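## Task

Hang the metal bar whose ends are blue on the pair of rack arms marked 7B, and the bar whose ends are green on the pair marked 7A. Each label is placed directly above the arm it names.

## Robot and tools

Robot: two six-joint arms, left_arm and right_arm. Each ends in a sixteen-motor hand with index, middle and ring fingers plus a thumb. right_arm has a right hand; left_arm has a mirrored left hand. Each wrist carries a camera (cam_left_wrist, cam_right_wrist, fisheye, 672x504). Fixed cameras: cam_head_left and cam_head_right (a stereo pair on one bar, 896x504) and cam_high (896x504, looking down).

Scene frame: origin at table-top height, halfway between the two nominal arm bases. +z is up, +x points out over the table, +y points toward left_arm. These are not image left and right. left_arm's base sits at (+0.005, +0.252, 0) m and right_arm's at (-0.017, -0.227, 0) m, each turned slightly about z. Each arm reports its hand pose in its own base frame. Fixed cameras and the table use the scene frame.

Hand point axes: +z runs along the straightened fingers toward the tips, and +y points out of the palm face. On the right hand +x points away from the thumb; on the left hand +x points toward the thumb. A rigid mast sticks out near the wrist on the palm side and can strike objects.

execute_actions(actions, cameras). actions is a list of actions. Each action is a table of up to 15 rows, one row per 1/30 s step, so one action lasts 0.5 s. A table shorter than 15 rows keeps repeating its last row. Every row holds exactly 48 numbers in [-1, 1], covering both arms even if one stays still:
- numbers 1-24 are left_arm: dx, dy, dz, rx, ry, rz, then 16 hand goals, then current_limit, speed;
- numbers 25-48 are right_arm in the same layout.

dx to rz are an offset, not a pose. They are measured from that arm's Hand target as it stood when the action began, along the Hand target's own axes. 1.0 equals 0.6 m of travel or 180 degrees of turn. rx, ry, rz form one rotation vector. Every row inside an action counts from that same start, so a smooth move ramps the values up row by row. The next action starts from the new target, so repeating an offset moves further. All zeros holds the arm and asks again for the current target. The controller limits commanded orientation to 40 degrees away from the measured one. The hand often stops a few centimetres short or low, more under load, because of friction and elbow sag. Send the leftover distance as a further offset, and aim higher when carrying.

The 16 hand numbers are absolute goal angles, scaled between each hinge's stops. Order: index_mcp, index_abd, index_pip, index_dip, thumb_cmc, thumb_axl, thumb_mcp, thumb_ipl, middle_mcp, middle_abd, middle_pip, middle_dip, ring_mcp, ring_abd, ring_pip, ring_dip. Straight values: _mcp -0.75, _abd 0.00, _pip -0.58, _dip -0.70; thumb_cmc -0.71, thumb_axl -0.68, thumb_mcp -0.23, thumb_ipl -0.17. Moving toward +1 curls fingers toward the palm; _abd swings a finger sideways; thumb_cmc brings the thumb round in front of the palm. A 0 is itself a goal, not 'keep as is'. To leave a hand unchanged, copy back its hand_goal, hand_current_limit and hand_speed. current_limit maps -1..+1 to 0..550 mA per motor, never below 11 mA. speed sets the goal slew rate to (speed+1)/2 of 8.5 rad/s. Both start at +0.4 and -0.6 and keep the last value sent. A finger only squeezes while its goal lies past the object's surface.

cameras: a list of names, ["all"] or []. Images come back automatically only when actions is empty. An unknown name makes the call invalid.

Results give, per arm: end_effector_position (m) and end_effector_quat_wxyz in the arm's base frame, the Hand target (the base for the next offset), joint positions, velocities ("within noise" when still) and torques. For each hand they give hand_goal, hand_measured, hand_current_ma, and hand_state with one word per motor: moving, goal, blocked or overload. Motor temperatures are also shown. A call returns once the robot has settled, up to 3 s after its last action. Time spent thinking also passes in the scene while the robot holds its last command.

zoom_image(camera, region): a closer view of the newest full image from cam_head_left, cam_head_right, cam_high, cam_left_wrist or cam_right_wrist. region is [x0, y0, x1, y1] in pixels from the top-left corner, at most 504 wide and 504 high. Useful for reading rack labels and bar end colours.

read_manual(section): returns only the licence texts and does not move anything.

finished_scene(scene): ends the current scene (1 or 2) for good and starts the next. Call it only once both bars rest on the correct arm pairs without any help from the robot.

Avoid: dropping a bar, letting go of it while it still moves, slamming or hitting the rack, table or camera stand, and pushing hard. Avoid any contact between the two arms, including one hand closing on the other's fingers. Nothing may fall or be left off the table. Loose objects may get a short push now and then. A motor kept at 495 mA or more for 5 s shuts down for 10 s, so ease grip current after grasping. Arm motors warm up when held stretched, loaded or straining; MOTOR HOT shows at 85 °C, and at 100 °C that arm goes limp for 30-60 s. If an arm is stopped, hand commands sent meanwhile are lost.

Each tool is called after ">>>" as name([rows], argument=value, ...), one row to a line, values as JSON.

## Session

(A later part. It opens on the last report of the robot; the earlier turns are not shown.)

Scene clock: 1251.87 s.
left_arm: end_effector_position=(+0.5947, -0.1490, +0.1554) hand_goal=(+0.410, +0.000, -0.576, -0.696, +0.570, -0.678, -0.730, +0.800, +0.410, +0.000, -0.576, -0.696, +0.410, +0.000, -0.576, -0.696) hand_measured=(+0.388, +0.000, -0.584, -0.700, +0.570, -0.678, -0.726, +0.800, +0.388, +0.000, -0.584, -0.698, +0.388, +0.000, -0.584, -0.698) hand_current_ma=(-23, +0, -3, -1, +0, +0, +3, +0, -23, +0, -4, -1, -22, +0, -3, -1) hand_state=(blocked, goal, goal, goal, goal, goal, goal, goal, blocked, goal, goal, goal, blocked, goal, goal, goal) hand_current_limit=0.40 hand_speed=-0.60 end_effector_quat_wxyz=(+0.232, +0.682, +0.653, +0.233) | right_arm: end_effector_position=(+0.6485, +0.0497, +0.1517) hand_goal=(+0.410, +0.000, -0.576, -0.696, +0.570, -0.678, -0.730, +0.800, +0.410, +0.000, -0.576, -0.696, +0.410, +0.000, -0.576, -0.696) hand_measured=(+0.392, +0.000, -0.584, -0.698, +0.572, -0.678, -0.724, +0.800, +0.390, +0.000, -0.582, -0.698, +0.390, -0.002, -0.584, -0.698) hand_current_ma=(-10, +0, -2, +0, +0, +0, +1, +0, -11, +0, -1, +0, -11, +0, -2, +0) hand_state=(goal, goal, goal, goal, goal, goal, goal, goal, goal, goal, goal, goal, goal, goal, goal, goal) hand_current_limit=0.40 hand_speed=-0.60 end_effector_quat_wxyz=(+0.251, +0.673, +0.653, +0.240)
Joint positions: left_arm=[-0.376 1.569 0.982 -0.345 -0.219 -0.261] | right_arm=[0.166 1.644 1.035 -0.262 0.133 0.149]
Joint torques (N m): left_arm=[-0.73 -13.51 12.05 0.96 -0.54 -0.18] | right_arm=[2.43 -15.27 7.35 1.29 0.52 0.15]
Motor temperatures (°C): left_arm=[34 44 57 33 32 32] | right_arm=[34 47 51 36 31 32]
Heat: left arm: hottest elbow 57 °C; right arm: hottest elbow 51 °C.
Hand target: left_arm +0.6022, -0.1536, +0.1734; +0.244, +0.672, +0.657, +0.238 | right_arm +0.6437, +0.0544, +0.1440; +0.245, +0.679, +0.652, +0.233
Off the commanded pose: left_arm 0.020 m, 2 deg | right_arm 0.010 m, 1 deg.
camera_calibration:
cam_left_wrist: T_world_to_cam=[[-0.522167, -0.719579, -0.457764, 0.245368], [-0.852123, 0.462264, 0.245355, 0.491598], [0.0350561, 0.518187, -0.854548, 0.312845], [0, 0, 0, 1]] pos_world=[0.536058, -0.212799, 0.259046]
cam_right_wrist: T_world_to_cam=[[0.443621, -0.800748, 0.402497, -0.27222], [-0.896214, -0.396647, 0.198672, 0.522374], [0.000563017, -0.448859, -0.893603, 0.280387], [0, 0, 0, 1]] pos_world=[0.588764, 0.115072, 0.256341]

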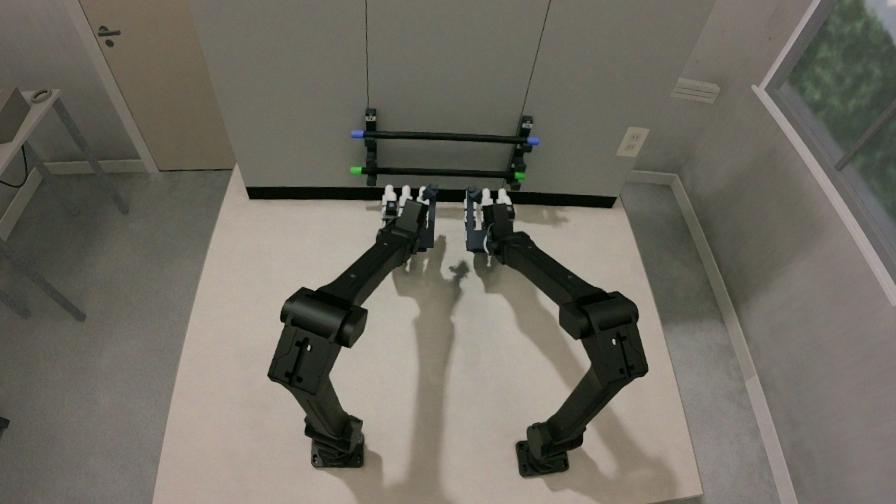

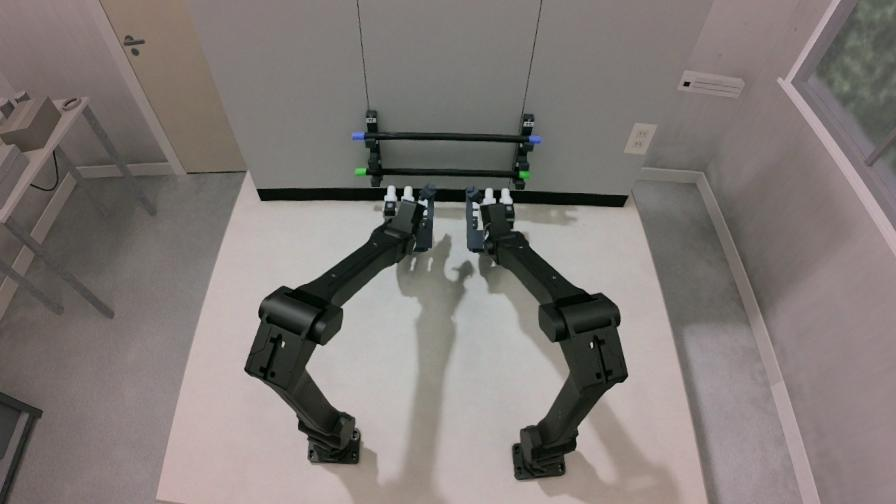

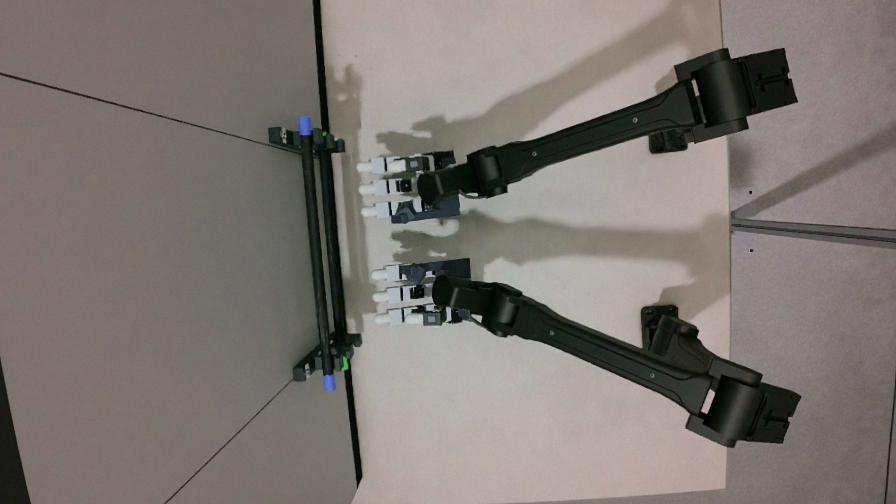

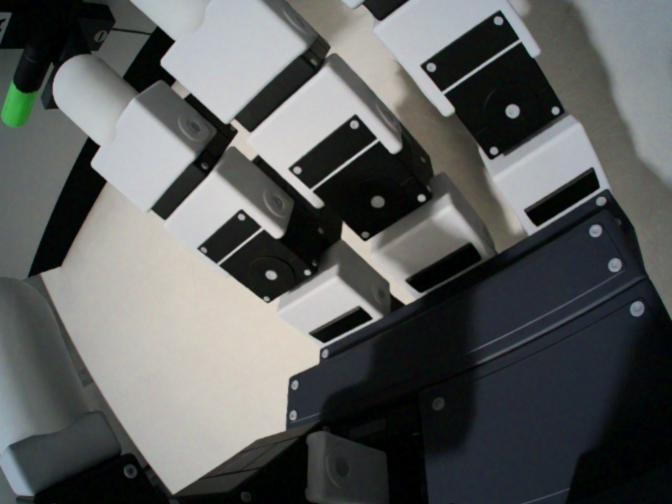

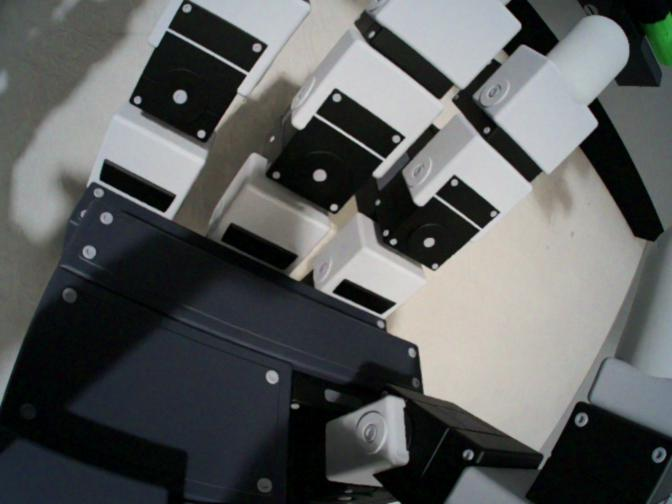

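>>> execute_actions([
  [[0,0.0426,-0.0513,0,0,0,0.411,0,-0.576,-0.696,0.571,-0.678,-0.73,0.8,0.411,0,-0.576,-0.696,0.411,0,-0.576,-0.696,0.4,-0.6,0,0.0426,-0.0513,0,0,0,0.411,0,-0.576,-0.696,0.571,-0.678,-0.73,0.8,0.411,0,-0.576,-0.696,0.411,0,-0.576,-0.696,0.4,-0.6]],
  [[0,0.0426,-0.0513,0,0,0,0.411,0,-0.576,-0.696,0.571,-0.678,-0.73,0.8,0.411,0,-0.576,-0.696,0.411,0,-0.576,-0.696,0.4,-0.6,0,0.0426,-0.0513,0,0,0,0.411,0,-0.576,-0.696,0.571,-0.678,-0.73,0.8,0.411,0,-0.576,-0.696,0.411,0,-0.576,-0.696,0.4,-0.6]],
  [[0,0.0426,-0.0513,0,0,0,0.411,0,-0.576,-0.696,0.571,-0.678,-0.73,0.8,0.411,0,-0.576,-0.696,0.411,0,-0.576,-0.696,0.4,-0.6,0,0.0426,-0.0513,0,0,0,0.411,0,-0.576,-0.696,0.571,-0.678,-0.73,0.8,0.411,0,-0.576,-0.696,0.411,0,-0.576,-0.696,0.4,-0.6]],
  [[0,0,0,-0.07,0,0,0.411,0,-0.576,-0.696,0.571,-0.678,-0.73,0.8,0.411,0,-0.576,-0.696,0.411,0,-0.576,-0.696,0.4,-0.6,0,0,0,-0.07,0,0,0.411,0,-0.576,-0.696,0.571,-0.678,-0.73,0.8,0.411,0,-0.576,-0.696,0.411,0,-0.576,-0.696,0.4,-0.6]],
  [[0,0,0,-0.07,0,0,0.411,0,-0.576,-0.696,0.571,-0.678,-0.73,0.8,0.411,0,-0.576,-0.696,0.411,0,-0.576,-0.696,0.4,-0.6,0,0,0,-0.07,0,0,0.411,0,-0.576,-0.696,0.571,-0.678,-0.73,0.8,0.411,0,-0.576,-0.696,0.411,0,-0.576,-0.696,0.4,-0.6]],
], cameras=["cam_left_wrist","cam_right_wrist","cam_high"])

Scene clock: 1272.13 s.
left_arm: end_effector_position=(+0.6016, -0.1469, +0.2912) hand_goal=(+0.410, +0.000, -0.576, -0.696, +0.570, -0.678, -0.730, +0.800, +0.410, +0.000, -0.576, -0.696, +0.410, +0.000, -0.576, -0.696) hand_measured=(+0.392, +0.000, -0.582, -0.700, +0.570, -0.678, -0.728, +0.800, +0.392, +0.000, -0.582, -0.698, +0.392, +0.000, -0.582, -0.698) hand_current_ma=(-18, +0, -3, -1, +0, +0, +1, +0, -17, +0, -3, -1, -17, +0, -3, -1) hand_state=(goal, goal, goal, goal, goal, goal, goal, goal, goal, goal, goal, goal, goal, goal, goal, goal) hand_current_limit=0.40 hand_speed=-0.60 end_effector_quat_wxyz=(+0.378, +0.602, +0.600, +0.367) | right_arm: end_effector_position=(+0.6428, +0.0418, +0.2675) hand_goal=(+0.410, +0.000, -0.576, -0.696, +0.570, -0.678, -0.730, +0.800, +0.410, +0.000, -0.576, -0.696, +0.410, +0.000, -0.576, -0.696) hand_measured=(+0.394, +0.000, -0.582, -0.698, +0.572, -0.678, -0.728, +0.800, +0.394, +0.000, -0.582, -0.698, +0.394, -0.002, -0.582, -0.698) hand_current_ma=(-7, +0, -1, +0, +0, +0, +0, +0, -8, +0, -1, +0, -8, +0, -1, +0) hand_state=(goal, goal, goal, goal, goal, goal, goal, goal, goal, goal, goal, goal, goal, goal, goal, goal) hand_current_limit=0.40 hand_speed=-0.60 end_effector_quat_wxyz=(+0.380, +0.622, +0.578, +0.367)
Joint positions: left_arm=[-0.389 1.448 0.936 0.021 -0.332 -0.186] | right_arm=[0.169 1.526 0.943 0.116 0.201 0.119]
Joint torques (N m): left_arm=[-0.38 -11.22 9.52 3.69 -0.34 0.11] | right_arm=[2.32 -12.51 7.79 3.26 0.42 -0.19]
Motor temperatures (°C): left_arm=[34 44 58 33 32 32] | right_arm=[34 47 51 36 31 32]
Heat: left arm: hottest elbow 58 °C; right arm: hottest elbow 51 °C.
Hand target: left_arm +0.6019, -0.1537, +0.2935; +0.384, +0.603, +0.589, +0.376 | right_arm +0.6441, +0.0547, +0.2640; +0.387, +0.609, +0.585, +0.370
Off the commanded pose: left_arm 0.007 m, 2 deg | right_arm 0.013 m, 2 deg.
camera_calibration:
cam_left_wrist: T_world_to_cam=[[-0.264901, -0.750149, -0.605891, 0.196587], [-0.8838, 0.440174, -0.158571, 0.596604], [0.385649, 0.493481, -0.779584, 0.191187], [0, 0, 0, 1]] pos_world=[0.505624, -0.209486, 0.362761]
cam_right_wrist: T_world_to_cam=[[0.224114, -0.813022, 0.537371, -0.21716], [-0.913738, -0.367044, -0.174244, 0.600916], [0.338903, -0.451966, -0.825149, 0.14459], [0, 0, 0, 1]] pos_world=[0.548746, 0.109357, 0.34071]
Images, in order (width x height): cam_high 896x504, cam_left_wrist 672x504, cam_right_wrist 672x504.

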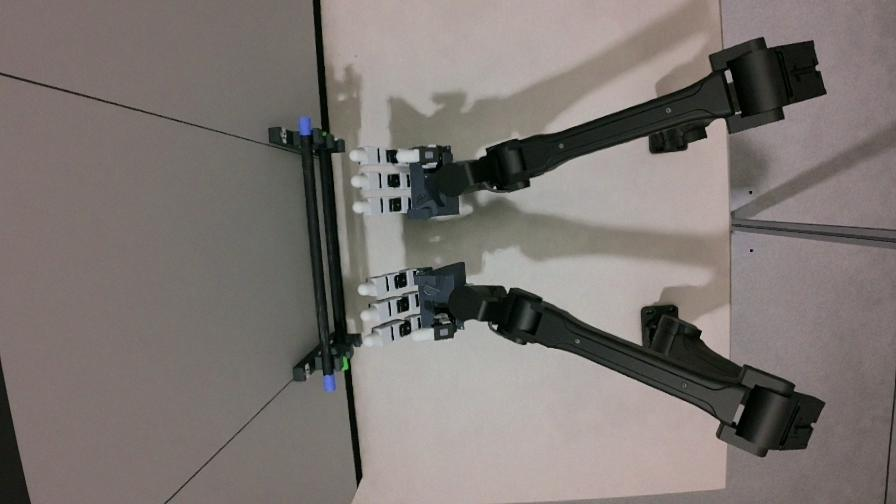

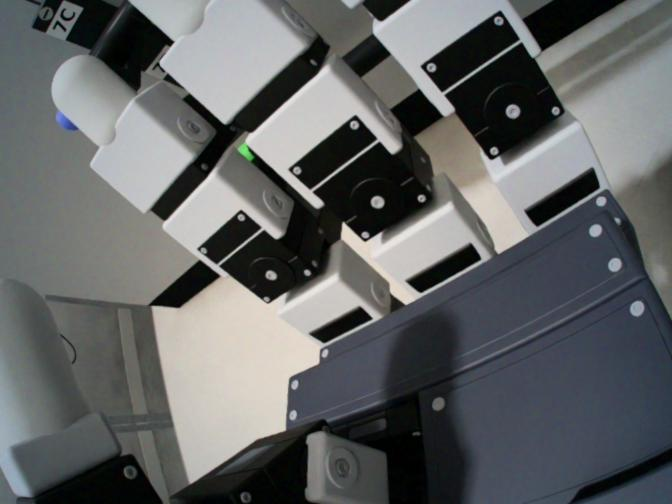

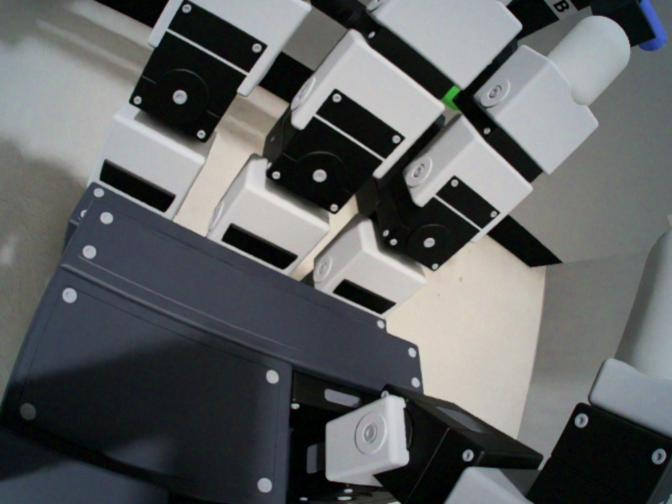

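>>> execute_actions([
  [[0,-0.035,-0.09,0,0,0,-0.754,0,-0.576,-0.696,-0.714,-0.678,-0.226,-0.168,-0.754,0,-0.576,-0.696,-0.754,0,-0.576,-0.696,0.4,-0.6,0,-0.035,-0.09,0,0,0,-0.754,0,-0.576,-0.696,-0.714,-0.678,-0.226,-0.168,-0.754,0,-0.576,-0.696,-0.754,0,-0.576,-0.696,0.4,-0.6]],
  [[0,0.05,0.0,0,0,0,-0.754,0,-0.576,-0.696,-0.714,-0.678,-0.226,-0.168,-0.754,0,-0.576,-0.696,-0.754,0,-0.576,-0.696,0.4,-0.6,0,0.05,0.0,0,0,0,-0.754,0,-0.576,-0.696,-0.714,-0.678,-0.226,-0.168,-0.754,0,-0.576,-0.696,-0.754,0,-0.576,-0.696,0.4,-0.6]],
], cameras=["cam_left_wrist","cam_right_wrist"])

Scene clock: 1282.73 s.
left_arm: end_effector_position=(+0.5452, -0.1521, +0.2817) hand_goal=(-0.754, +0.000, -0.576, -0.696, -0.714, -0.678, -0.226, -0.168, -0.754, +0.000, -0.576, -0.696, -0.754, +0.000, -0.576, -0.696) hand_measured=(-0.760, +0.000, -0.582, -0.700, -0.720, -0.678, -0.226, -0.164, -0.760, +0.000, -0.582, -0.698, -0.760, +0.000, -0.582, -0.698) hand_current_ma=(-4, +0, -2, -1, -3, +0, +0, +1, -4, +0, -3, -1, -3, +0, -2, -1) hand_state=(goal, goal, goal, goal, goal, goal, goal, goal, goal, goal, goal, goal, goal, goal, goal, goal) hand_current_limit=0.40 hand_speed=-0.60 end_effector_quat_wxyz=(+0.360, +0.621, +0.593, +0.364) | right_arm: end_effector_position=(+0.5865, +0.0506, +0.2569) hand_goal=(-0.754, +0.000, -0.576, -0.696, -0.714, -0.678, -0.226, -0.168, -0.754, +0.000, -0.576, -0.696, -0.754, +0.000, -0.576, -0.696) hand_measured=(-0.760, +0.000, -0.582, -0.698, -0.720, -0.678, -0.226, -0.164, -0.760, +0.000, -0.582, -0.698, -0.760, -0.002, -0.582, -0.698) hand_current_ma=(-1, +0, -1, +0, -1, +0, +0, +1, -1, +0, -1, +0, -1, +0, -1, +0) hand_state=(goal, goal, goal, goal, goal, goal, goal, goal, goal, goal, goal, goal, goal, goal, goal, goal) hand_current_limit=0.40 hand_speed=-0.60 end_effector_quat_wxyz=(+0.372, +0.621, +0.594, +0.351)
Joint positions: left_arm=[-0.447 1.319 0.807 -0.026 -0.375 -0.186] | right_arm=[0.208 1.394 0.8 0.081 0.227 0.119]
Joint torques (N m): left_arm=[0.62 -11.34 15.58 1.39 -0.12 0.01] | right_arm=[1.85 -12.45 12.88 1.57 0.33 -0.14]
Motor temperatures (°C): left_arm=[34 43 57 33 32 32] | right_arm=[34 47 51 36 31 32]
Heat: left arm: hottest elbow 57 °C; right arm: hottest elbow 51 °C.
Hand target: left_arm +0.5568, -0.1526, +0.3244; +0.384, +0.603, +0.589, +0.376 | right_arm +0.5991, +0.0566, +0.2952; +0.387, +0.609, +0.585, +0.370
Off the commanded pose: left_arm 0.044 m, 4 deg | right_arm 0.041 m, 3 deg.
camera_calibration:
cam_left_wrist: T_world_to_cam=[[-0.301714, -0.720445, -0.624442, 0.201754], [-0.879062, 0.463765, -0.110326, 0.534886], [0.369078, 0.515637, -0.77324, 0.218746], [0, 0, 0, 1]] pos_world=[0.450335, -0.215502, 0.354138]
cam_right_wrist: T_world_to_cam=[[0.259677, -0.798128, 0.543653, -0.214893], [-0.914453, -0.384178, -0.127215, 0.540171], [0.310394, -0.46411, -0.829613, 0.17748], [0, 0, 0, 1]] pos_world=[0.494675, 0.118379, 0.332785]
Images, in order (width x height): cam_left_wrist 672x504, cam_right_wrist 672x504.

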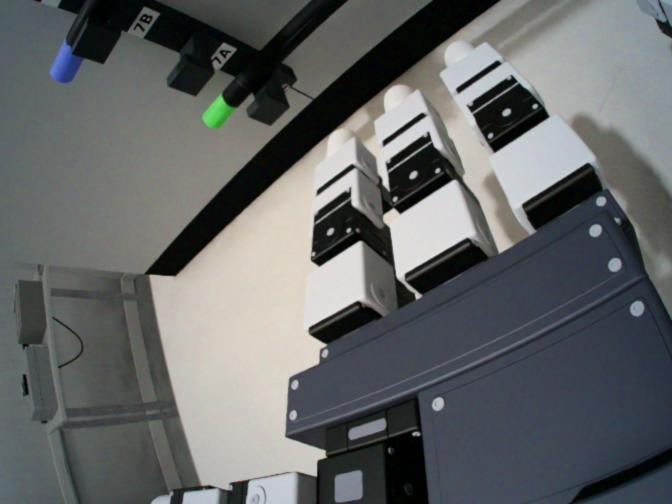

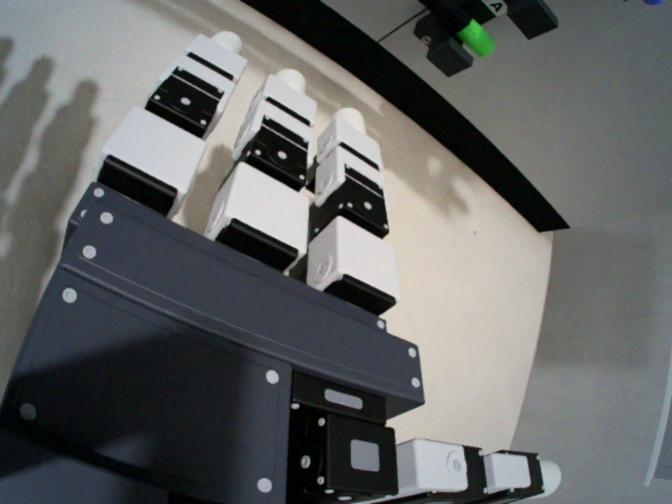

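>>> zoom_image(camera="cam_left_wrist", region=[40, 0, 340, 150])

>>> zoom_image(camera="cam_right_wrist", region=[372, 0, 572, 100])

Scaled by 1.680 from the camera's 672x504 image, which has a finer 960x720 frame.

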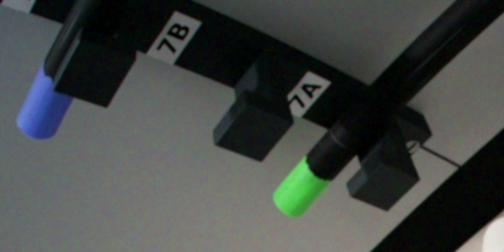

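Scaled by 2.520 from the camera's 672x504 image, which has a finer 960x720 frame.

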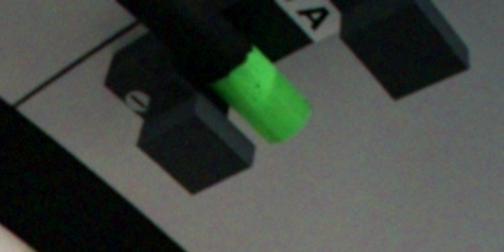

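>>> execute_actions([
  [[0,0,0,0.07,0,0,0.411,0,-0.576,-0.696,0.571,-0.678,-0.73,0.8,0.411,0,-0.576,-0.696,0.411,0,-0.576,-0.696,0.4,-0.6,0,0,0,0.07,0,0,0.411,0,-0.576,-0.696,0.571,-0.678,-0.73,0.8,0.411,0,-0.576,-0.696,0.411,0,-0.576,-0.696,0.4,-0.6]],
  [[0,0,0,0.07,0,0,0.411,0,-0.576,-0.696,0.571,-0.678,-0.73,0.8,0.411,0,-0.576,-0.696,0.411,0,-0.576,-0.696,0.4,-0.6,0,0,0,0.07,0,0,0.411,0,-0.576,-0.696,0.571,-0.678,-0.73,0.8,0.411,0,-0.576,-0.696,0.411,0,-0.576,-0.696,0.4,-0.6]],
  [[0,0.0169,0.0351,0,0,0,0.411,0,-0.576,-0.696,0.571,-0.678,-0.73,0.8,0.411,0,-0.576,-0.696,0.411,0,-0.576,-0.696,0.4,-0.6,0,0.0294,0.0239,0,0,0,0.411,0,-0.576,-0.696,0.571,-0.678,-0.73,0.8,0.411,0,-0.576,-0.696,0.411,0,-0.576,-0.696,0.4,-0.6]],
  [[0,0.0169,0.0351,0,0,0,0.411,0,-0.576,-0.696,0.571,-0.678,-0.73,0.8,0.411,0,-0.576,-0.696,0.411,0,-0.576,-0.696,0.4,-0.6,0,0.0294,0.0239,0,0,0,0.411,0,-0.576,-0.696,0.571,-0.678,-0.73,0.8,0.411,0,-0.576,-0.696,0.411,0,-0.576,-0.696,0.4,-0.6]],
  [[0,0.0169,0.0351,0,0,0,0.411,0,-0.576,-0.696,0.571,-0.678,-0.73,0.8,0.411,0,-0.576,-0.696,0.411,0,-0.576,-0.696,0.4,-0.6,0,0.0294,0.0239,0,0,0,0.411,0,-0.576,-0.696,0.571,-0.678,-0.73,0.8,0.411,0,-0.576,-0.696,0.411,0,-0.576,-0.696,0.4,-0.6]],
  [[0,0.0169,0.0351,0,0,0,0.411,0,-0.576,-0.696,0.571,-0.678,-0.73,0.8,0.411,0,-0.576,-0.696,0.411,0,-0.576,-0.696,0.4,-0.6,0,0.0294,0.0239,0,0,0,0.411,0,-0.576,-0.696,0.571,-0.678,-0.73,0.8,0.411,0,-0.576,-0.696,0.411,0,-0.576,-0.696,0.4,-0.6]],
], cameras=["cam_head_left","cam_high"])

Scene clock: 1312.77 s.
left_arm: end_effector_position=(+0.6129, -0.1514, +0.2385) hand_goal=(+0.410, +0.000, -0.576, -0.696, +0.570, -0.678, -0.730, +0.800, +0.410, +0.000, -0.576, -0.696, +0.410, +0.000, -0.576, -0.696) hand_measured=(+0.388, +0.000, -0.582, -0.700, +0.568, -0.678, -0.726, +0.800, +0.388, +0.000, -0.582, -0.698, +0.388, +0.000, -0.582, -0.698) hand_current_ma=(-24, +0, -2, -1, -1, +0, +2, +0, -23, +0, -3, -1, -23, +0, -2, -1) hand_state=(blocked, goal, goal, goal, goal, goal, goal, goal, blocked, goal, goal, goal, blocked, goal, goal, goal) hand_current_limit=0.40 hand_speed=-0.60 end_effector_quat_wxyz=(+0.202, +0.685, +0.666, +0.215) | right_arm: end_effector_position=(+0.6718, +0.0633, +0.2709) hand_goal=(+0.410, +0.000, -0.576, -0.696, +0.570, -0.678, -0.730, +0.800, +0.410, +0.000, -0.576, -0.696, +0.410, +0.000, -0.576, -0.696) hand_measured=(+0.390, +0.000, -0.582, -0.698, +0.568, -0.678, -0.726, +0.800, +0.390, +0.000, -0.582, -0.698, +0.390, -0.002, -0.582, -0.698) hand_current_ma=(-10, +0, -1, +0, +0, +0, +1, +0, -11, +0, -1, +0, -11, +0, -1, +0) hand_state=(goal, goal, goal, goal, goal, goal, goal, goal, blocked, goal, goal, goal, blocked, goal, goal, goal) hand_current_limit=0.40 hand_speed=-0.60 end_effector_quat_wxyz=(+0.233, +0.677, +0.662, +0.222)
Joint positions: left_arm=[-0.37 1.528 1.22 -0.699 -0.214 -0.28] | right_arm=[0.181 1.578 1.333 -0.681 0.132 0.161]
Joint torques (N m): left_arm=[0.85 -13.22 17.21 2.84 -0.08 0.1] | right_arm=[-0.44 -14.45 14.35 1.22 0.05 -0.12]
Motor temperatures (°C): left_arm=[34 42 61 33 32 32] | right_arm=[34 46 57 36 31 32]
Heat: left arm: hottest elbow 61 °C; right arm: hottest elbow 57 °C.
Hand target: left_arm +0.6419, -0.1546, +0.2857; +0.244, +0.672, +0.657, +0.238 | right_arm +0.6900, +0.0528, +0.2959; +0.245, +0.679, +0.652, +0.233
Off the commanded pose: left_arm 0.055 m, 6 deg | right_arm 0.033 m, 2 deg.
Images, in order (width x height): cam_head_left 896x504, cam_high 896x504.

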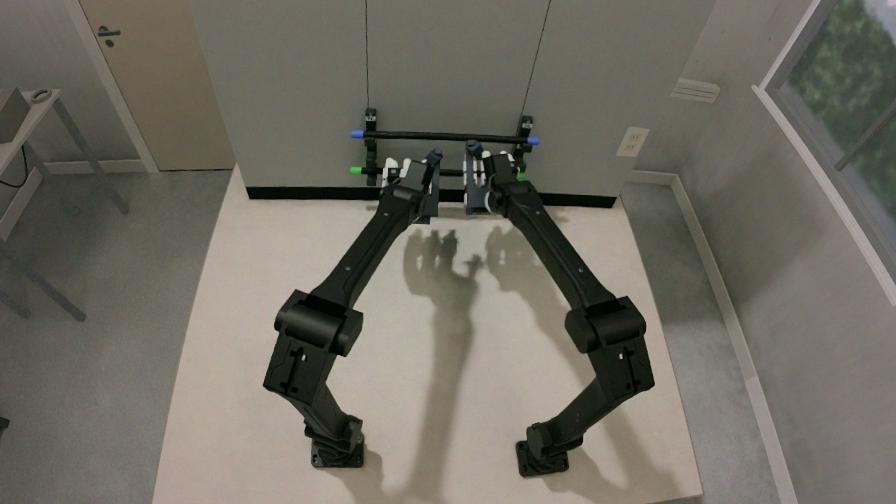

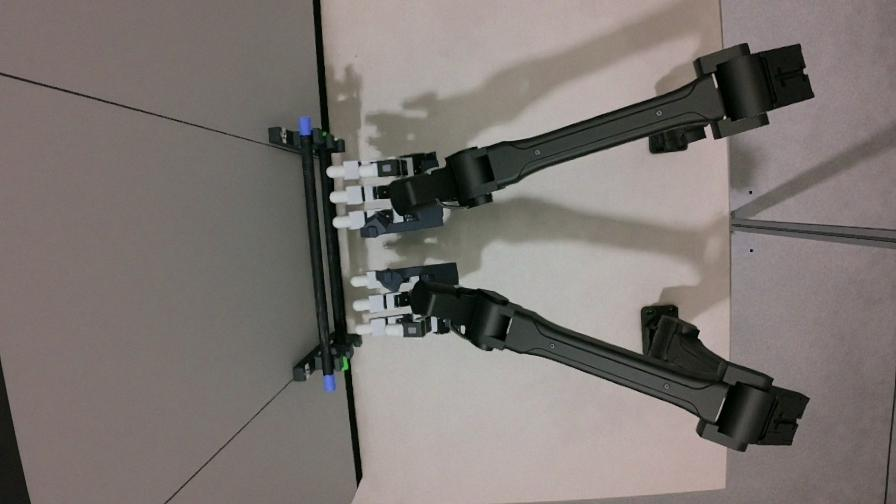

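>>> execute_actions([
  [[0,0.0355,0.0251,0,0,0,0.411,0,-0.576,-0.696,0.571,-0.678,-0.73,0.8,0.411,0,-0.576,-0.696,0.411,0,-0.576,-0.696,0.4,-0.6,-0.0044,0.0187,0.0263,0,0,0,0.411,0,-0.576,-0.696,0.571,-0.678,-0.73,0.8,0.411,0,-0.576,-0.696,0.411,0,-0.576,-0.696,0.4,-0.6]],
  [[0,0.0355,0.0251,0,0,0,0.411,0,-0.576,-0.696,0.571,-0.678,-0.73,0.8,0.411,0,-0.576,-0.696,0.411,0,-0.576,-0.696,0.4,-0.6,-0.0044,0.0187,0.0263,0,0,0,0.411,0,-0.576,-0.696,0.571,-0.678,-0.73,0.8,0.411,0,-0.576,-0.696,0.411,0,-0.576,-0.696,0.4,-0.6]],
], cameras=["cam_head_left","cam_high"])

>>> zoom_image(camera="cam_high", region=[290, 110, 390, 400])

Scene clock: 1332.97 s.
left_arm: end_effector_position=(+0.6707, -0.1556, +0.2507) hand_goal=(+0.410, +0.000, -0.576, -0.696, +0.570, -0.678, -0.730, +0.800, +0.410, +0.000, -0.576, -0.696, +0.410, +0.000, -0.576, -0.696) hand_measured=(+0.388, +0.000, -0.582, -0.700, +0.568, -0.678, -0.726, +0.800, +0.388, +0.000, -0.582, -0.698, +0.388, +0.000, -0.582, -0.698) hand_current_ma=(-24, +0, -2, -1, -1, +0, +2, +0, -23, +0, -3, -1, -23, +0, -2, -1) hand_state=(blocked, goal, goal, goal, goal, goal, goal, goal, blocked, goal, goal, goal, blocked, goal, goal, goal) hand_current_limit=0.40 hand_speed=-0.60 end_effector_quat_wxyz=(+0.218, +0.680, +0.665, +0.221) | right_arm: end_effector_position=(+0.7083, +0.0529, +0.2609) hand_goal=(+0.410, +0.000, -0.576, -0.696, +0.570, -0.678, -0.730, +0.800, +0.410, +0.000, -0.576, -0.696, +0.410, +0.000, -0.576, -0.696) hand_measured=(+0.390, +0.000, -0.582, -0.698, +0.568, -0.678, -0.726, +0.800, +0.390, +0.000, -0.582, -0.698, +0.390, -0.002, -0.582, -0.698) hand_current_ma=(-10, +0, -1, +0, +0, +0, +1, +0, -11, +0, -1, +0, -11, +0, -1, +0) hand_state=(goal, goal, goal, goal, goal, goal, goal, goal, blocked, goal, goal, goal, blocked, goal, goal, goal) hand_current_limit=0.40 hand_speed=-0.60 end_effector_quat_wxyz=(+0.230, +0.685, +0.655, +0.222)
Joint positions: left_arm=[-0.338 1.649 1.381 -0.699 -0.194 -0.255] | right_arm=[0.154 1.673 1.426 -0.681 0.116 0.159]
Joint torques (N m): left_arm=[0.91 -14.8 17.37 1.59 -0.03 0.11] | right_arm=[-0.32 -16.09 14.27 1.44 0.05 -0.18]
Motor temperatures (°C): left_arm=[34 42 68 33 32 32] | right_arm=[34 46 60 36 31 32]
Heat: left arm: hottest elbow 68 °C; right arm: hottest elbow 60 °C.
Hand target: left_arm +0.6939, -0.1558, +0.2899; +0.244, +0.672, +0.657, +0.238 | right_arm +0.7271, +0.0460, +0.2858; +0.245, +0.679, +0.652, +0.233
Off the commanded pose: left_arm 0.045 m, 4 deg | right_arm 0.032 m, 2 deg.
Images, in order (width x height): cam_head_left 896x504, cam_high 896x504.

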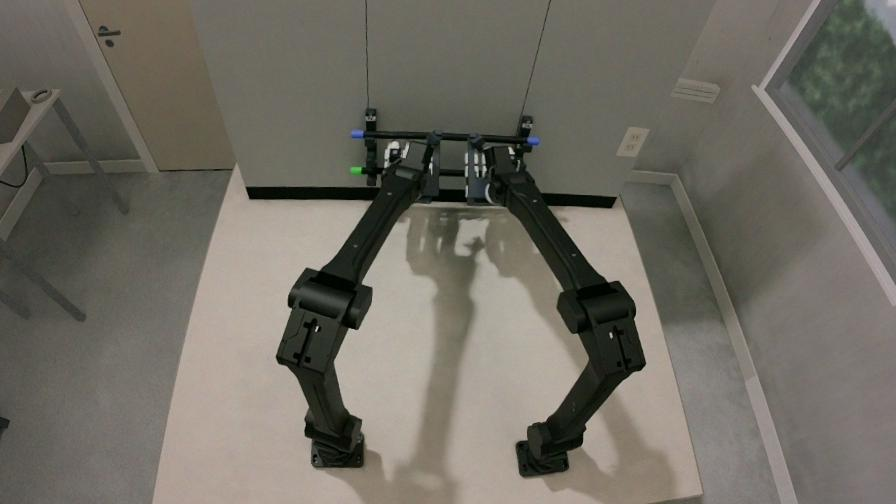

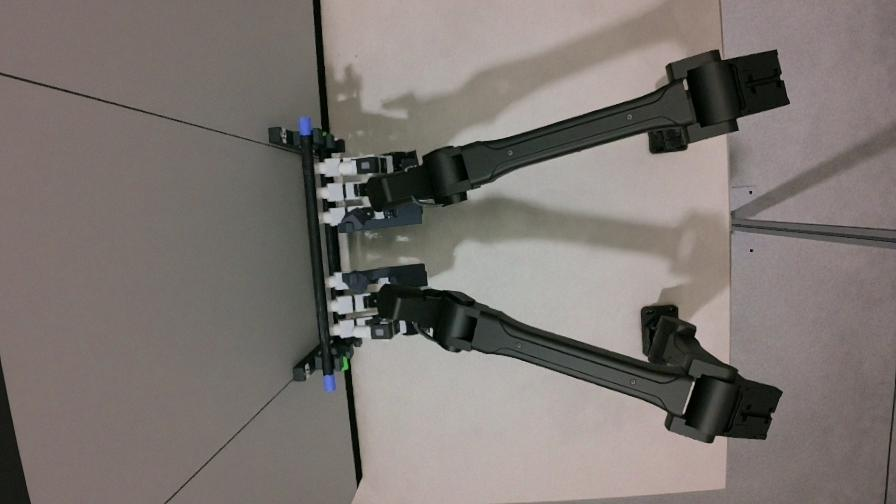

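Scaled by 1.738.

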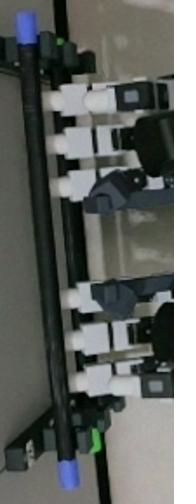

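>>> execute_actions([
  [[0,0.0235,0.0239,0,0,0,0.411,0,-0.576,-0.696,0.571,-0.678,-0.73,0.8,0.411,0,-0.576,-0.696,0.411,0,-0.576,-0.696,0.4,-0.6,0,0.0235,0.0239,0,0,0,0.411,0,-0.576,-0.696,0.571,-0.678,-0.73,0.8,0.411,0,-0.576,-0.696,0.411,0,-0.576,-0.696,0.4,-0.6]],
  [[0,0.0128,-0.0154,0,0,0,0.411,0,-0.576,-0.696,0.571,-0.678,-0.73,0.8,0.411,0,-0.576,-0.696,0.411,0,-0.576,-0.696,0.4,-0.6,0,0.0128,-0.0154,0,0,0,0.411,0,-0.576,-0.696,0.571,-0.678,-0.73,0.8,0.411,0,-0.576,-0.696,0.411,0,-0.576,-0.696,0.4,-0.6]],
], cameras=["cam_right_wrist","cam_left_wrist"])

Scene clock: 1343.27 s.
left_arm: end_effector_position=(+0.6961, -0.1514, +0.2597) hand_goal=(+0.410, +0.000, -0.576, -0.696, +0.570, -0.678, -0.730, +0.800, +0.410, +0.000, -0.576, -0.696, +0.410, +0.000, -0.576, -0.696) hand_measured=(+0.388, +0.000, -0.582, -0.700, +0.568, -0.678, -0.726, +0.800, +0.388, +0.000, -0.582, -0.698, +0.388, +0.000, -0.582, -0.698) hand_current_ma=(-24, +0, -2, -1, -1, +0, +2, +0, -23, +0, -3, -1, -23, +0, -2, -1) hand_state=(blocked, goal, goal, goal, goal, goal, goal, goal, blocked, goal, goal, goal, blocked, goal, goal, goal) hand_current_limit=0.40 hand_speed=-0.60 end_effector_quat_wxyz=(+0.220, +0.676, +0.667, +0.224) | right_arm: end_effector_position=(+0.7305, +0.0561, +0.2699) hand_goal=(+0.410, +0.000, -0.576, -0.696, +0.570, -0.678, -0.730, +0.800, +0.410, +0.000, -0.576, -0.696, +0.410, +0.000, -0.576, -0.696) hand_measured=(+0.390, +0.000, -0.582, -0.698, +0.568, -0.678, -0.726, +0.800, +0.390, +0.000, -0.582, -0.698, +0.390, -0.002, -0.582, -0.698) hand_current_ma=(-10, +0, -1, +0, +0, +0, +1, +0, -11, +0, -1, +0, -11, +0, -1, +0) hand_state=(goal, goal, goal, goal, goal, goal, goal, goal, blocked, goal, goal, goal, blocked, goal, goal, goal) hand_current_limit=0.40 hand_speed=-0.60 end_effector_quat_wxyz=(+0.230, +0.683, +0.656, +0.224)
Joint positions: left_arm=[-0.318 1.699 1.465 -0.723 -0.188 -0.246] | right_arm=[0.152 1.724 1.515 -0.717 0.113 0.155]
Joint torques (N m): left_arm=[0.62 -16.44 17.46 0.98 -0.03 0.09] | right_arm=[-0.38 -17.49 14.28 1.28 0.03 -0.18]
Motor temperatures (°C): left_arm=[34 43 69 33 32 32] | right_arm=[34 46 61 36 31 32]
Heat: left arm: hottest elbow 69 °C; right arm: hottest elbow 61 °C.
Hand target: left_arm +0.7138, -0.1562, +0.2999; +0.244, +0.672, +0.657, +0.238 | right_arm +0.7472, +0.0452, +0.2957; +0.245, +0.679, +0.652, +0.233
Off the commanded pose: left_arm 0.044 m, 3 deg | right_arm 0.033 m, 2 deg.
camera_calibration:
cam_left_wrist: T_world_to_cam=[[-0.515739, -0.736734, -0.437306, 0.332021], [-0.856722, 0.439718, 0.269583, 0.546967], [-0.00632002, 0.513684, -0.857956, 0.428755], [0, 0, 0, 1]] pos_world=[0.642545, -0.216145, 0.365595]
cam_right_wrist: T_world_to_cam=[[0.460054, -0.807653, 0.368845, -0.353594], [-0.886386, -0.393593, 0.243732, 0.555463], [-0.0516762, -0.439069, -0.896966, 0.427306], [0, 0, 0, 1]] pos_world=[0.677108, 0.120661, 0.378316]
Images, in order (width x height): cam_left_wrist 672x504, cam_right_wrist 672x504.

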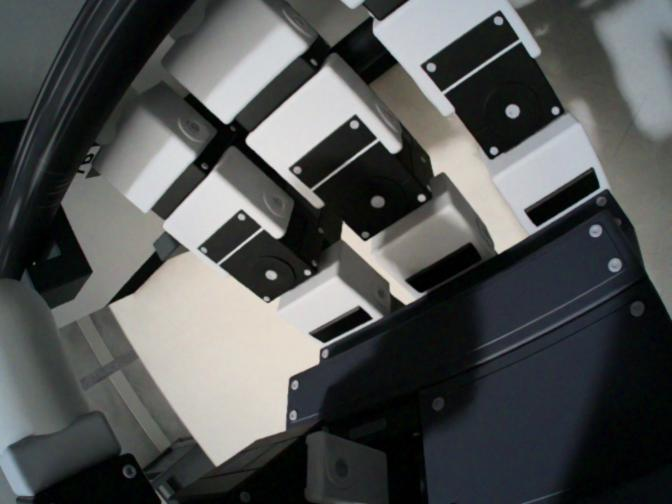

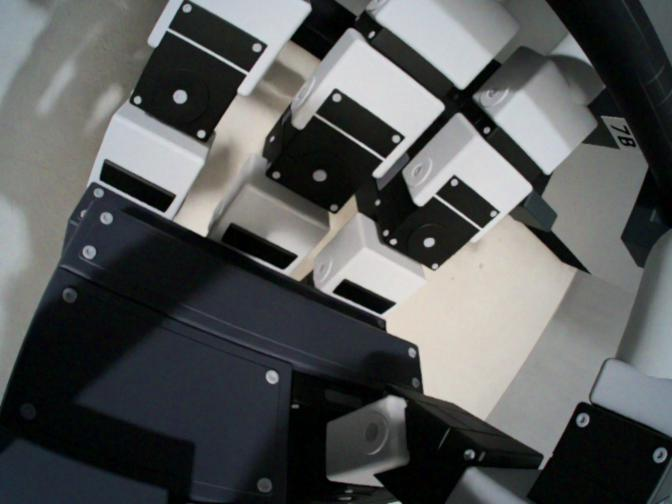

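>>> execute_actions([
  [[0,0.0107,-0.0128,0,0,0,0.411,0,-0.576,-0.696,0.571,-0.678,-0.73,0.8,0.411,0,-0.576,-0.696,0.411,0,-0.576,-0.696,0.4,-0.6,0,0.0107,-0.0128,0,0,0,0.411,0,-0.576,-0.696,0.571,-0.678,-0.73,0.8,0.411,0,-0.576,-0.696,0.411,0,-0.576,-0.696,0.4,-0.6]],
  [[0,0.0075,-0.009,0,0,0,0.411,0,-0.576,-0.696,0.571,-0.678,-0.73,0.8,0.411,0,-0.576,-0.696,0.411,0,-0.576,-0.696,0.4,-0.6,0,0.0107,-0.0128,0,0,0,0.411,0,-0.576,-0.696,0.571,-0.678,-0.73,0.8,0.411,0,-0.576,-0.696,0.411,0,-0.576,-0.696,0.4,-0.6]],
], cameras=["cam_right_wrist","cam_left_wrist"])

Scene clock: 1353.43 s.
left_arm: end_effector_position=(+0.6978, -0.1520, +0.2713) hand_goal=(+0.410, +0.000, -0.576, -0.696, +0.570, -0.678, -0.730, +0.800, +0.410, +0.000, -0.576, -0.696, +0.410, +0.000, -0.576, -0.696) hand_measured=(+0.388, +0.000, -0.582, -0.700, +0.568, -0.678, -0.726, +0.800, +0.388, +0.000, -0.582, -0.698, +0.388, +0.000, -0.582, -0.698) hand_current_ma=(-24, +0, -2, -1, -1, +0, +2, +0, -23, +0, -3, -1, -23, +0, -2, -1) hand_state=(blocked, goal, goal, goal, goal, goal, goal, goal, blocked, goal, goal, goal, blocked, goal, goal, goal) hand_current_limit=0.40 hand_speed=-0.60 end_effector_quat_wxyz=(+0.217, +0.677, +0.668, +0.222) | right_arm: end_effector_position=(+0.7325, +0.0564, +0.2844) hand_goal=(+0.410, +0.000, -0.576, -0.696, +0.570, -0.678, -0.730, +0.800, +0.410, +0.000, -0.576, -0.696, +0.410, +0.000, -0.576, -0.696) hand_measured=(+0.390, +0.000, -0.582, -0.698, +0.568, -0.678, -0.726, +0.800, +0.390, +0.000, -0.582, -0.698, +0.390, -0.002, -0.582, -0.698) hand_current_ma=(-10, +0, -1, +0, +0, +0, +1, +0, -11, +0, -1, +0, -11, +0, -1, +0) hand_state=(goal, goal, goal, goal, goal, goal, goal, goal, blocked, goal, goal, goal, blocked, goal, goal, goal) hand_current_limit=0.40 hand_speed=-0.60 end_effector_quat_wxyz=(+0.228, +0.684, +0.657, +0.221)
Joint positions: left_arm=[-0.318 1.699 1.501 -0.765 -0.188 -0.246] | right_arm=[0.152 1.724 1.558 -0.767 0.113 0.155]
Joint torques (N m): left_arm=[0.67 -17.2 17.61 0.99 -0.04 0.1] | right_arm=[-0.32 -18.2 14.49 1.25 0.05 -0.18]
Motor temperatures (°C): left_arm=[34 43 71 33 32 32] | right_arm=[34 46 62 35 31 32]
Heat: left arm: hottest elbow 71 °C; right arm: hottest elbow 62 °C.
Hand target: left_arm +0.7138, -0.1562, +0.3170; +0.244, +0.672, +0.657, +0.238 | right_arm +0.7473, +0.0452, +0.3158; +0.245, +0.679, +0.652, +0.233
Off the commanded pose: left_arm 0.049 m, 4 deg | right_arm 0.036 m, 2 deg.
camera_calibration:
cam_left_wrist: T_world_to_cam=[[-0.518962, -0.735659, -0.435298, 0.339383], [-0.854705, 0.439093, 0.276905, 0.541982], [-0.0125715, 0.515754, -0.856644, 0.443295], [0, 0, 0, 1]] pos_world=[0.644935, -0.216942, 0.377402]
cam_right_wrist: T_world_to_cam=[[0.462837, -0.807242, 0.366255, -0.360978], [-0.884512, -0.393304, 0.250899, 0.55035], [-0.0584863, -0.440082, -0.896051, 0.44538], [0, 0, 0, 1]] pos_world=[0.679914, 0.121062, 0.393211]
Images, in order (width x height): cam_left_wrist 672x504, cam_right_wrist 672x504.

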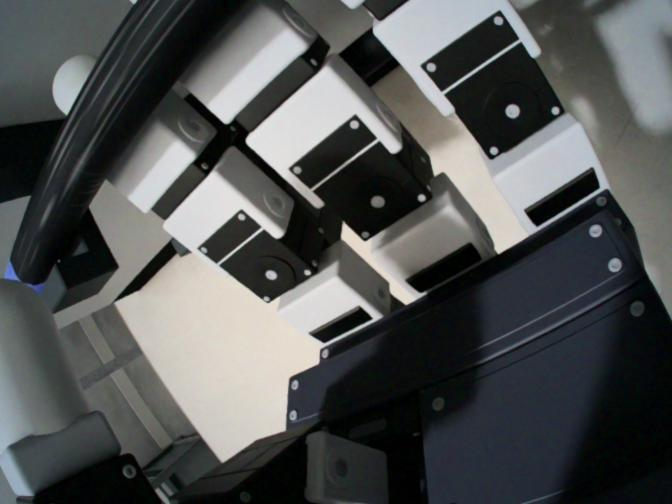

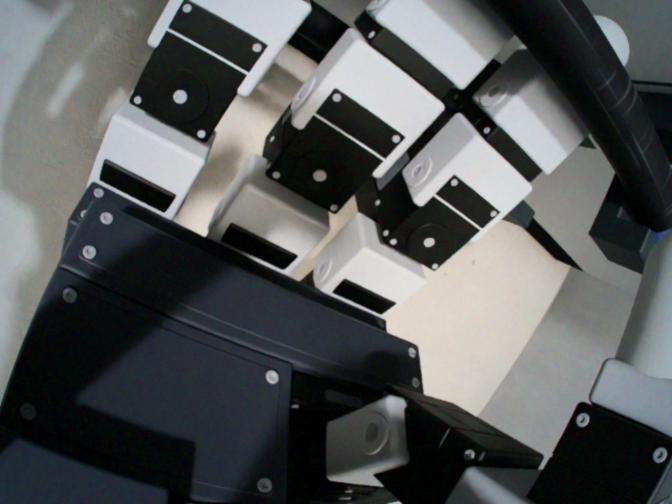

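>>> execute_actions([
  [[0,0.0075,-0.009,0,0,0,0.411,0,-0.576,-0.696,0.571,-0.678,-0.26,0.805,0.411,0,-0.576,-0.696,0.411,0,-0.576,-0.696,0.4,-0.6,0,0.0075,-0.009,0,0,0,0.411,0,-0.576,-0.696,0.571,-0.678,-0.26,0.805,0.411,0,-0.576,-0.696,0.411,0,-0.576,-0.696,0.4,-0.6]],
  [[0,0.0085,-0.0103,-0.01,0,0,0.411,0,-0.576,-0.696,0.571,-0.678,-0.2,0.62,0.411,0,-0.576,-0.696,0.411,0,-0.576,-0.696,0.4,-0.6,0,0.0085,-0.0103,-0.01,0,0,0.411,0,-0.576,-0.696,0.571,-0.678,-0.22,0.66,0.411,0,-0.576,-0.696,0.411,0,-0.576,-0.696,0.4,-0.6]],
  [[0,0.0085,-0.0103,-0.01,0,0,0.411,0,-0.576,-0.696,0.571,-0.678,-0.2,0.58,0.411,0,-0.576,-0.696,0.411,0,-0.576,-0.696,0.4,-0.6,0,0.0085,-0.0103,-0.01,0,0,0.411,0,-0.576,-0.696,0.571,-0.678,-0.22,0.62,0.411,0,-0.576,-0.696,0.411,0,-0.576,-0.696,0.4,-0.6]],
], cameras=["cam_right_wrist","cam_left_wrist","cam_head_left","cam_high"])

>>> zoom_image(camera="cam_head_left", region=[340, 95, 560, 215])

Scene clock: 1368.93 s.
left_arm: end_effector_position=(+0.6988, -0.1520, +0.2767) hand_goal=(+0.410, +0.000, -0.576, -0.696, +0.570, -0.678, -0.200, +0.580, +0.410, +0.000, -0.576, -0.696, +0.410, +0.000, -0.576, -0.696) hand_measured=(+0.380, +0.000, -0.586, -0.700, +0.568, -0.678, -0.194, +0.594, +0.388, +0.000, -0.582, -0.698, +0.388, +0.000, -0.582, -0.698) hand_current_ma=(-37, +0, -6, -1, -1, +0, +5, +18, -23, +0, -3, -1, -23, +0, -2, -1) hand_state=(blocked, goal, goal, goal, goal, goal, goal, goal, blocked, goal, goal, goal, blocked, goal, goal, goal) hand_current_limit=0.40 hand_speed=-0.60 end_effector_quat_wxyz=(+0.216, +0.677, +0.667, +0.223) | right_arm: end_effector_position=(+0.7339, +0.0560, +0.2903) hand_goal=(+0.410, +0.000, -0.576, -0.696, +0.570, -0.678, -0.220, +0.620, +0.410, +0.000, -0.576, -0.696, +0.410, +0.000, -0.576, -0.696) hand_measured=(+0.390, +0.000, -0.584, -0.698, +0.568, -0.678, -0.218, +0.624, +0.390, +0.000, -0.582, -0.698, +0.390, -0.002, -0.582, -0.698) hand_current_ma=(-11, +0, -2, +0, +0, +0, +0, +1, -11, +0, -1, +0, -11, +0, -1, +0) hand_state=(blocked, goal, goal, goal, goal, goal, goal, goal, blocked, goal, goal, goal, blocked, goal, goal, goal) hand_current_limit=0.40 hand_speed=-0.60 end_effector_quat_wxyz=(+0.230, +0.682, +0.658, +0.221)
Joint positions: left_arm=[-0.318 1.699 1.514 -0.779 -0.191 -0.243] | right_arm=[0.151 1.724 1.572 -0.778 0.113 0.149]
Joint torques (N m): left_arm=[0.62 -19.6 15.47 3.47 -0.65 0.13] | right_arm=[-0.32 -20.89 12.49 3.14 0.53 -0.17]
Motor temperatures (°C): left_arm=[34 43 74 33 32 32] | right_arm=[34 47 62 35 31 32]
Heat: left arm: hottest elbow 74 °C; right arm: hottest elbow 62 °C.
Hand target: left_arm +0.7135, -0.1562, +0.3400; +0.265, +0.664, +0.649, +0.259 | right_arm +0.7471, +0.0453, +0.3388; +0.266, +0.671, +0.644, +0.254
Off the commanded pose: left_arm 0.065 m, 7 deg | right_arm 0.051 m, 6 deg.
camera_calibration:
cam_left_wrist: T_world_to_cam=[[-0.519122, -0.733469, -0.438788, 0.34362], [-0.854622, 0.438503, 0.278094, 0.54092], [-0.0115638, 0.519363, -0.854476, 0.447229], [0, 0, 0, 1]] pos_world=[0.645835, -0.217435, 0.382496]
cam_right_wrist: T_world_to_cam=[[0.464462, -0.80449, 0.37023, -0.366626], [-0.883921, -0.395454, 0.249598, 0.550036], [-0.0543904, -0.443183, -0.89478, 0.447443], [0, 0, 0, 1]] pos_world=[0.680809, 0.120866, 0.39881]
Images, in order (width x height): cam_head_left 896x504, cam_high 896x504, cam_left_wrist 672x504, cam_right_wrist 672x504.

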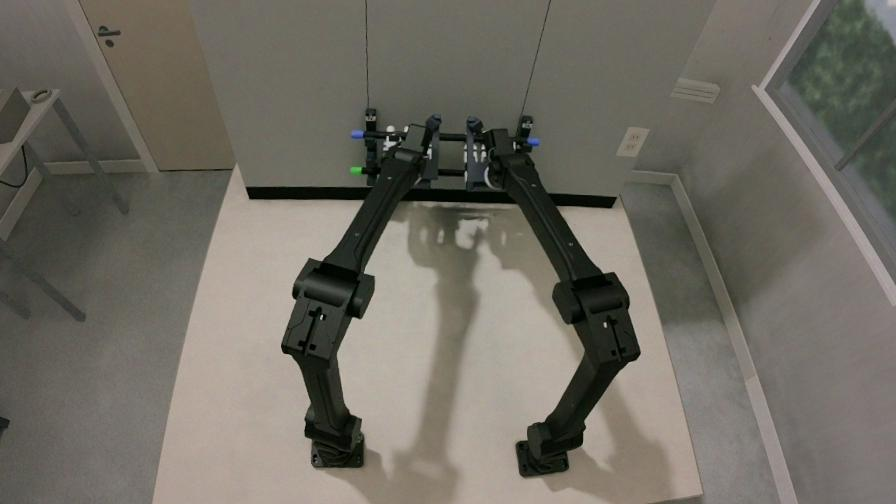

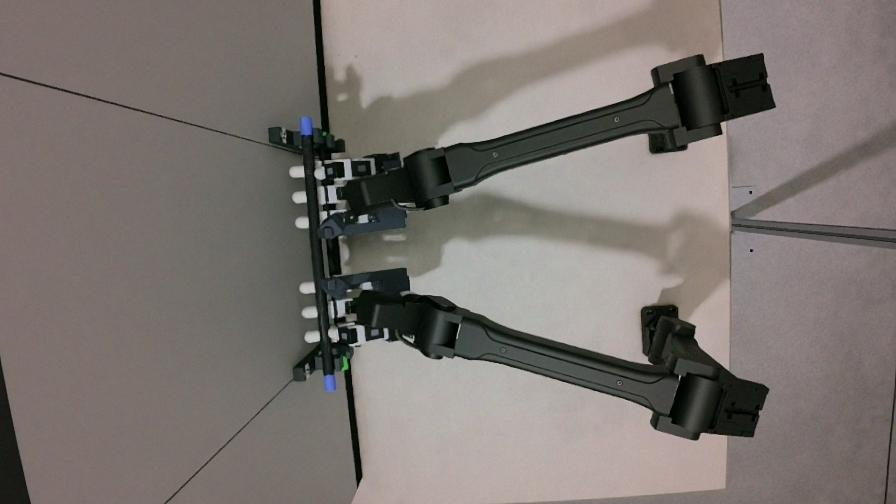

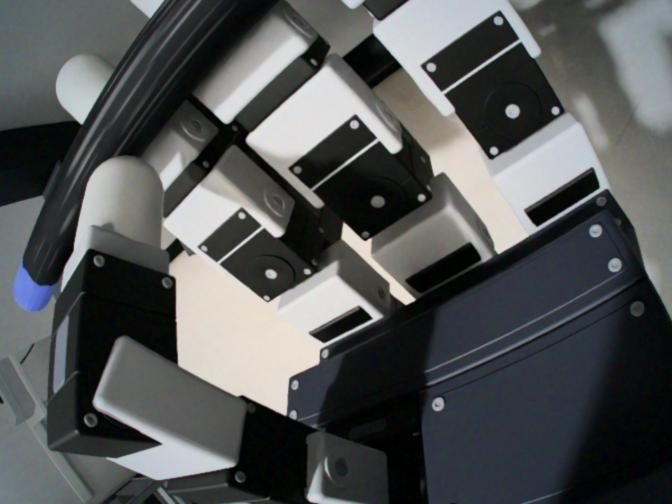

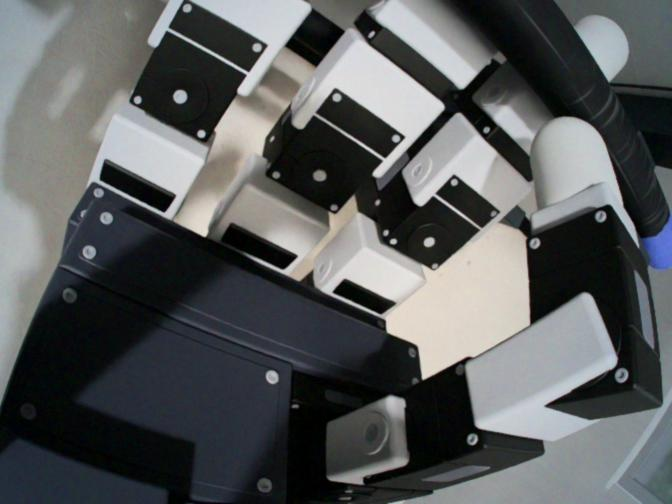

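Scaled by 2.291.

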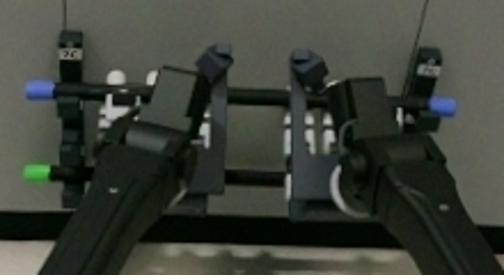

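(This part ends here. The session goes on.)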